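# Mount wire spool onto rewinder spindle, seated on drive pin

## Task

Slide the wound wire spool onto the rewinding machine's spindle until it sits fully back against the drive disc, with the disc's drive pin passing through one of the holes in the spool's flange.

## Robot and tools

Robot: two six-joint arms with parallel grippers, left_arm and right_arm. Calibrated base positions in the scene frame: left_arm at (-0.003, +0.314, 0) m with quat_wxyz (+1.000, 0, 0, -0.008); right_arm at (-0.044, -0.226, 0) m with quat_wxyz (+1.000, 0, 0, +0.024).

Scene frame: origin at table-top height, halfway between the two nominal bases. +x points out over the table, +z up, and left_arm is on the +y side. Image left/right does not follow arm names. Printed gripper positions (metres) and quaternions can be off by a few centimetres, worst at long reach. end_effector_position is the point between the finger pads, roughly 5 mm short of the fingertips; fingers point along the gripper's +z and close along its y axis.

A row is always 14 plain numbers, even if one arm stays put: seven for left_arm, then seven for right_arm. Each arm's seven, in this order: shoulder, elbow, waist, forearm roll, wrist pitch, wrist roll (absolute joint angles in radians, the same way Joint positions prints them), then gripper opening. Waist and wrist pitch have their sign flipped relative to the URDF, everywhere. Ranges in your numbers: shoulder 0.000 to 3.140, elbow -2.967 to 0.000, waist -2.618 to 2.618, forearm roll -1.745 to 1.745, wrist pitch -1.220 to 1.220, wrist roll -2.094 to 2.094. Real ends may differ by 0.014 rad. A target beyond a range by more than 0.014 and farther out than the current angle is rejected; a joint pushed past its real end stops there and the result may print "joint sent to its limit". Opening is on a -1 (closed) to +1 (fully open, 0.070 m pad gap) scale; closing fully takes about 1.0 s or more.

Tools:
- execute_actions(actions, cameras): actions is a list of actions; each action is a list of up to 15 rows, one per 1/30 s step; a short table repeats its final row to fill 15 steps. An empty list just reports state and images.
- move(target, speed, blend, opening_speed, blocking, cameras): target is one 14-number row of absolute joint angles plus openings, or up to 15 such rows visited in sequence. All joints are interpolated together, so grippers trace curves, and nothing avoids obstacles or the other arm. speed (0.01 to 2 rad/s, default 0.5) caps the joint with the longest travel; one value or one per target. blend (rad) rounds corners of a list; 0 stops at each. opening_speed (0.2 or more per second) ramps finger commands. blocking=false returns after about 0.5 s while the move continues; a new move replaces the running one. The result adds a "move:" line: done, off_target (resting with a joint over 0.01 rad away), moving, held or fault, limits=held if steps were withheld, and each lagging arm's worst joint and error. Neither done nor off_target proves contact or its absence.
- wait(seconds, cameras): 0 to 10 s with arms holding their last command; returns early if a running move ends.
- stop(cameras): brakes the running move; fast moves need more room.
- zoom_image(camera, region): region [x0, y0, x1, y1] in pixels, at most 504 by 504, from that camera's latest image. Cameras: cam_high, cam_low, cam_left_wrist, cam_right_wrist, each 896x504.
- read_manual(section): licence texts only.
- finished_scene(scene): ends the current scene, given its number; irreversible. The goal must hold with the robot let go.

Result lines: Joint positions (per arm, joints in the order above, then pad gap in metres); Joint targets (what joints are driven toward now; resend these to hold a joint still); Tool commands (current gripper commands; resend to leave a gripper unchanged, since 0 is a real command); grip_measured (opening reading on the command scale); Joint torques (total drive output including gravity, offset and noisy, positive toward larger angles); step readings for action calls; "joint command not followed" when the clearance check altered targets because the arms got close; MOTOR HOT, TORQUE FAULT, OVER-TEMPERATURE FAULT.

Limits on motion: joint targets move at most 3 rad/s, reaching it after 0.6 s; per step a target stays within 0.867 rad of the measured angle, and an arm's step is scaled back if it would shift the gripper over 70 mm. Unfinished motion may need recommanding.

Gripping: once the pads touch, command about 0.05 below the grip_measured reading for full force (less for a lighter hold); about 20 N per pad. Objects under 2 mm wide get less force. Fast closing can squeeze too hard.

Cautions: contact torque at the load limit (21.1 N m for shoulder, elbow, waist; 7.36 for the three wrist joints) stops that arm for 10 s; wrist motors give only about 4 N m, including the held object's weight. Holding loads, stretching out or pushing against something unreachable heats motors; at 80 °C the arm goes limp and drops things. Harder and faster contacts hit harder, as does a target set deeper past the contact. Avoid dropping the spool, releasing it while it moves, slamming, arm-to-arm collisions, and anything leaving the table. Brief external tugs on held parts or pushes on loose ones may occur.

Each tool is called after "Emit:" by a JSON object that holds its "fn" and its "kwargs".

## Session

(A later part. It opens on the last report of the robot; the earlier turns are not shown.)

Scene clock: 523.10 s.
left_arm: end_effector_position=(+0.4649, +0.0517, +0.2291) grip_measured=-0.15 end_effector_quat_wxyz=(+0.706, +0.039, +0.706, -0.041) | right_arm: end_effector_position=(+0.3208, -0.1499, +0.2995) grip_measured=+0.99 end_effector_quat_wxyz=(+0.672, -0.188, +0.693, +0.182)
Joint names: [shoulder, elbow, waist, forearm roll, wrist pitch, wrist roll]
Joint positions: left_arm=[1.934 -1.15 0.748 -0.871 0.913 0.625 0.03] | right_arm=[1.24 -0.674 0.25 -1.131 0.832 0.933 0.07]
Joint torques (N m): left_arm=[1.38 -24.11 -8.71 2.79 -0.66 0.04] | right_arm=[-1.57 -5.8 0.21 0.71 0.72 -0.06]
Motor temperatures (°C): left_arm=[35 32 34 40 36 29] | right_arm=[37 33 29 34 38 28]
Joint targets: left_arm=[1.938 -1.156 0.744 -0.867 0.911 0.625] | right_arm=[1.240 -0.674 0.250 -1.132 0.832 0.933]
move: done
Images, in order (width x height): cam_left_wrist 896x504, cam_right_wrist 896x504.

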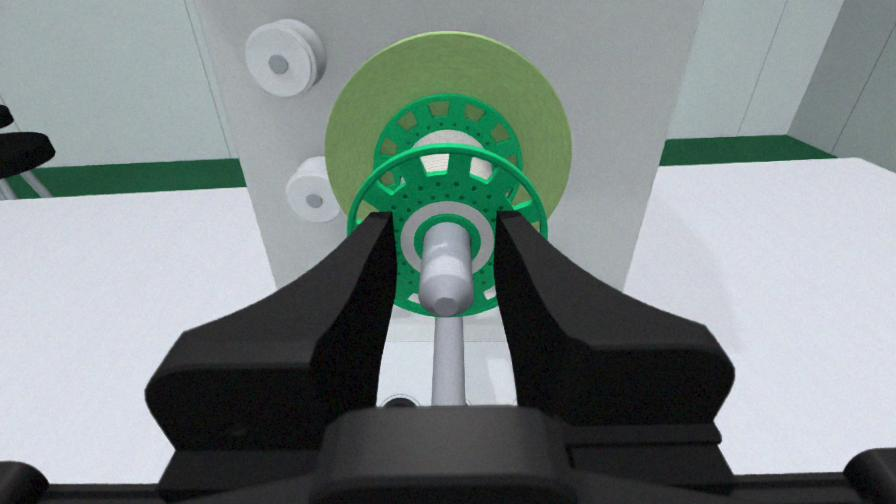

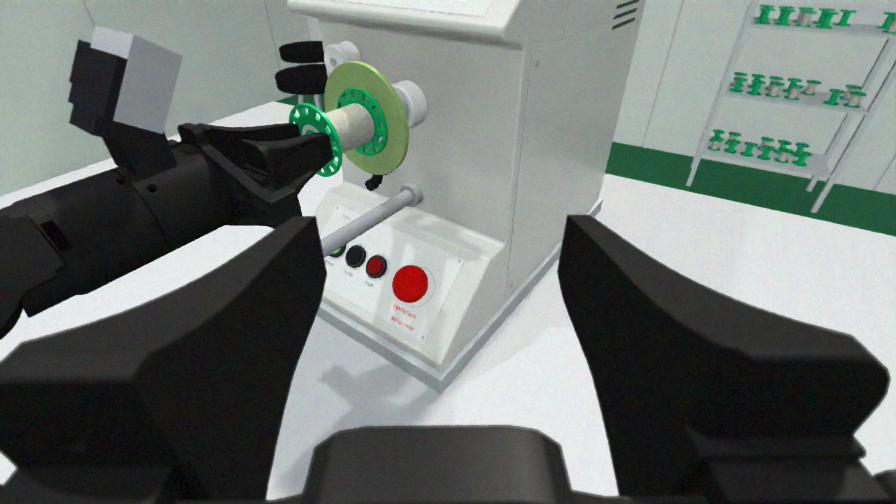

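Emit:
{"fn": "move", "kwargs": {"target": [[1.925, -1.135, 0.755, -0.874, 0.923, 0.624, -0.14, 1.24, -0.674, 0.25, -1.132, 0.832, 0.933, 1],[1.878, -1.057, 0.795, -0.897, 0.965, 0.620, -0.14, 1.24, -0.674, 0.25, -1.132, 0.832, 0.933, 1],[1.7345, -0.838, 0.962, -1.017, 1.106, 0.627, -0.14, 1.24, -0.674, 0.25, -1.132, 0.832, 0.933, 1]], "speed": [0.05, 0.15, 0.4], "blend": [0.003, 0.02, 0], "cameras": ["cam_left_wrist", "cam_right_wrist", "cam_high"]}}

Emit:
{"fn": "zoom_image", "kwargs": {"camera": "cam_right_wrist", "region": [330, 70, 400, 160]}}

Emit:
{"fn": "zoom_image", "kwargs": {"camera": "cam_right_wrist", "region": [240, 50, 420, 200]}}

Scene clock: 526.70 s.
left_arm: end_effector_position=(+0.3693, +0.0620, +0.2287) grip_measured=-0.14 end_effector_quat_wxyz=(+0.706, +0.041, +0.706, -0.040) | right_arm: end_effector_position=(+0.3208, -0.1499, +0.2995) grip_measured=+0.99 end_effector_quat_wxyz=(+0.672, -0.188, +0.693, +0.182)
Joint names: [shoulder, elbow, waist, forearm roll, wrist pitch, wrist roll]
Joint positions: left_arm=[1.733 -0.836 0.964 -1.017 1.106 0.627 0.03] | right_arm=[1.24 -0.674 0.25 -1.131 0.832 0.933 0.07]
Joint torques (N m): left_arm=[-5.72 -6.7 -0.3 0.57 0.49 0.23] | right_arm=[-1.54 -5.83 0.28 0.73 0.68 -0.07]
Motor temperatures (°C): left_arm=[35 33 34 41 36 29] | right_arm=[37 33 29 34 38 28]
Joint targets: left_arm=[1.735 -0.838 0.962 -1.017 1.106 0.627] | right_arm=[1.240 -0.674 0.250 -1.132 0.832 0.933]
move: done
Images, in order (width x height): cam_high 896x504, cam_left_wrist 896x504, cam_right_wrist 896x504.

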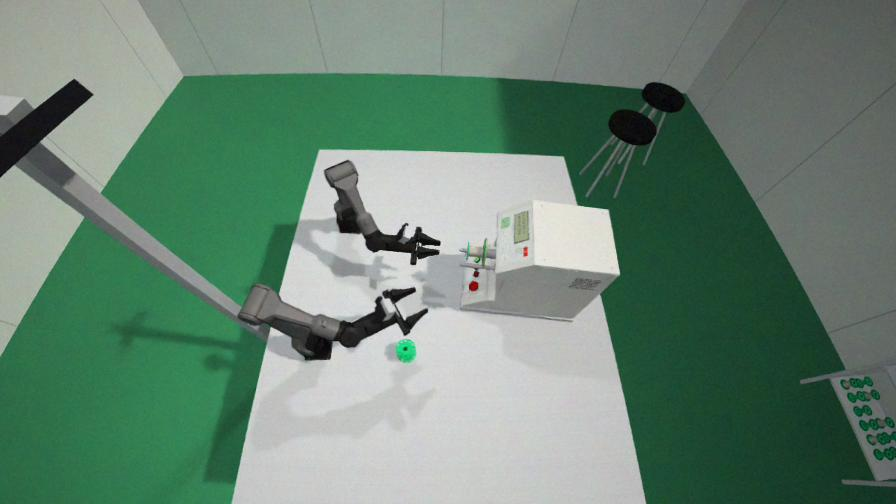

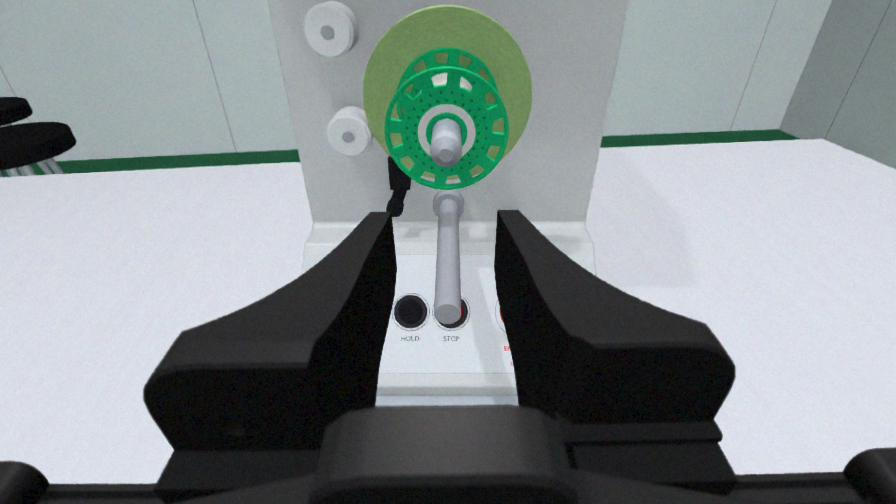

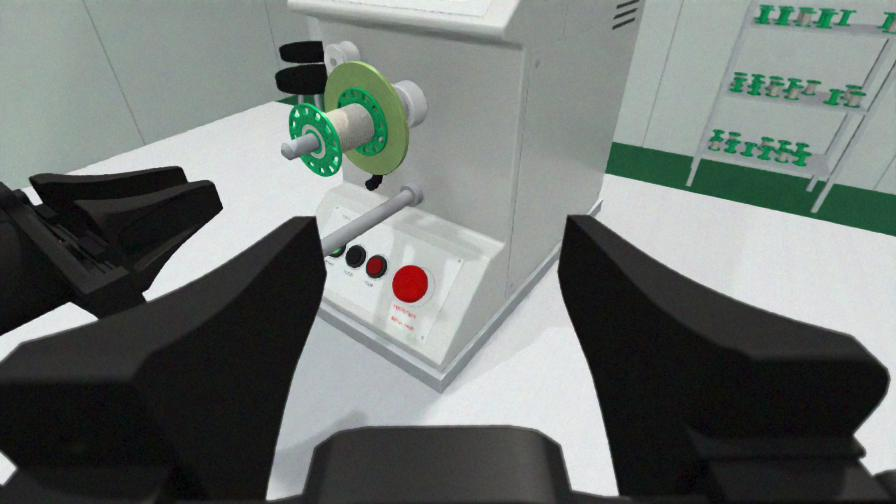

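Scaled by 5.600 from the camera's 896x504 image, which has a finer 1280x720 frame.

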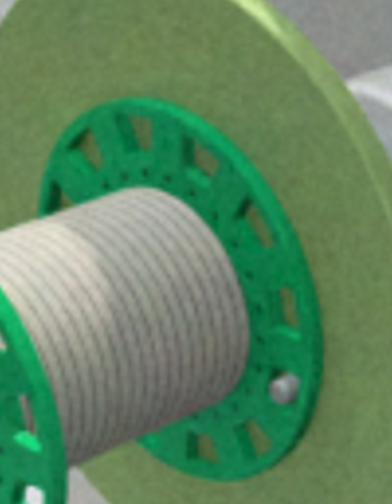

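Scaled by 2.800 from the camera's 896x504 image, which has a finer 1280x720 frame.

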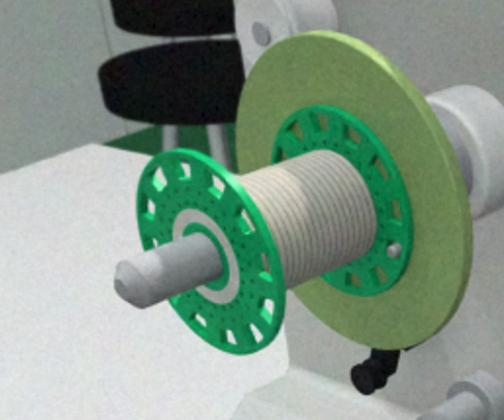

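Emit:
{"fn": "finished_scene", "kwargs": {"scene": 1}}

The scene is finished: the task was done.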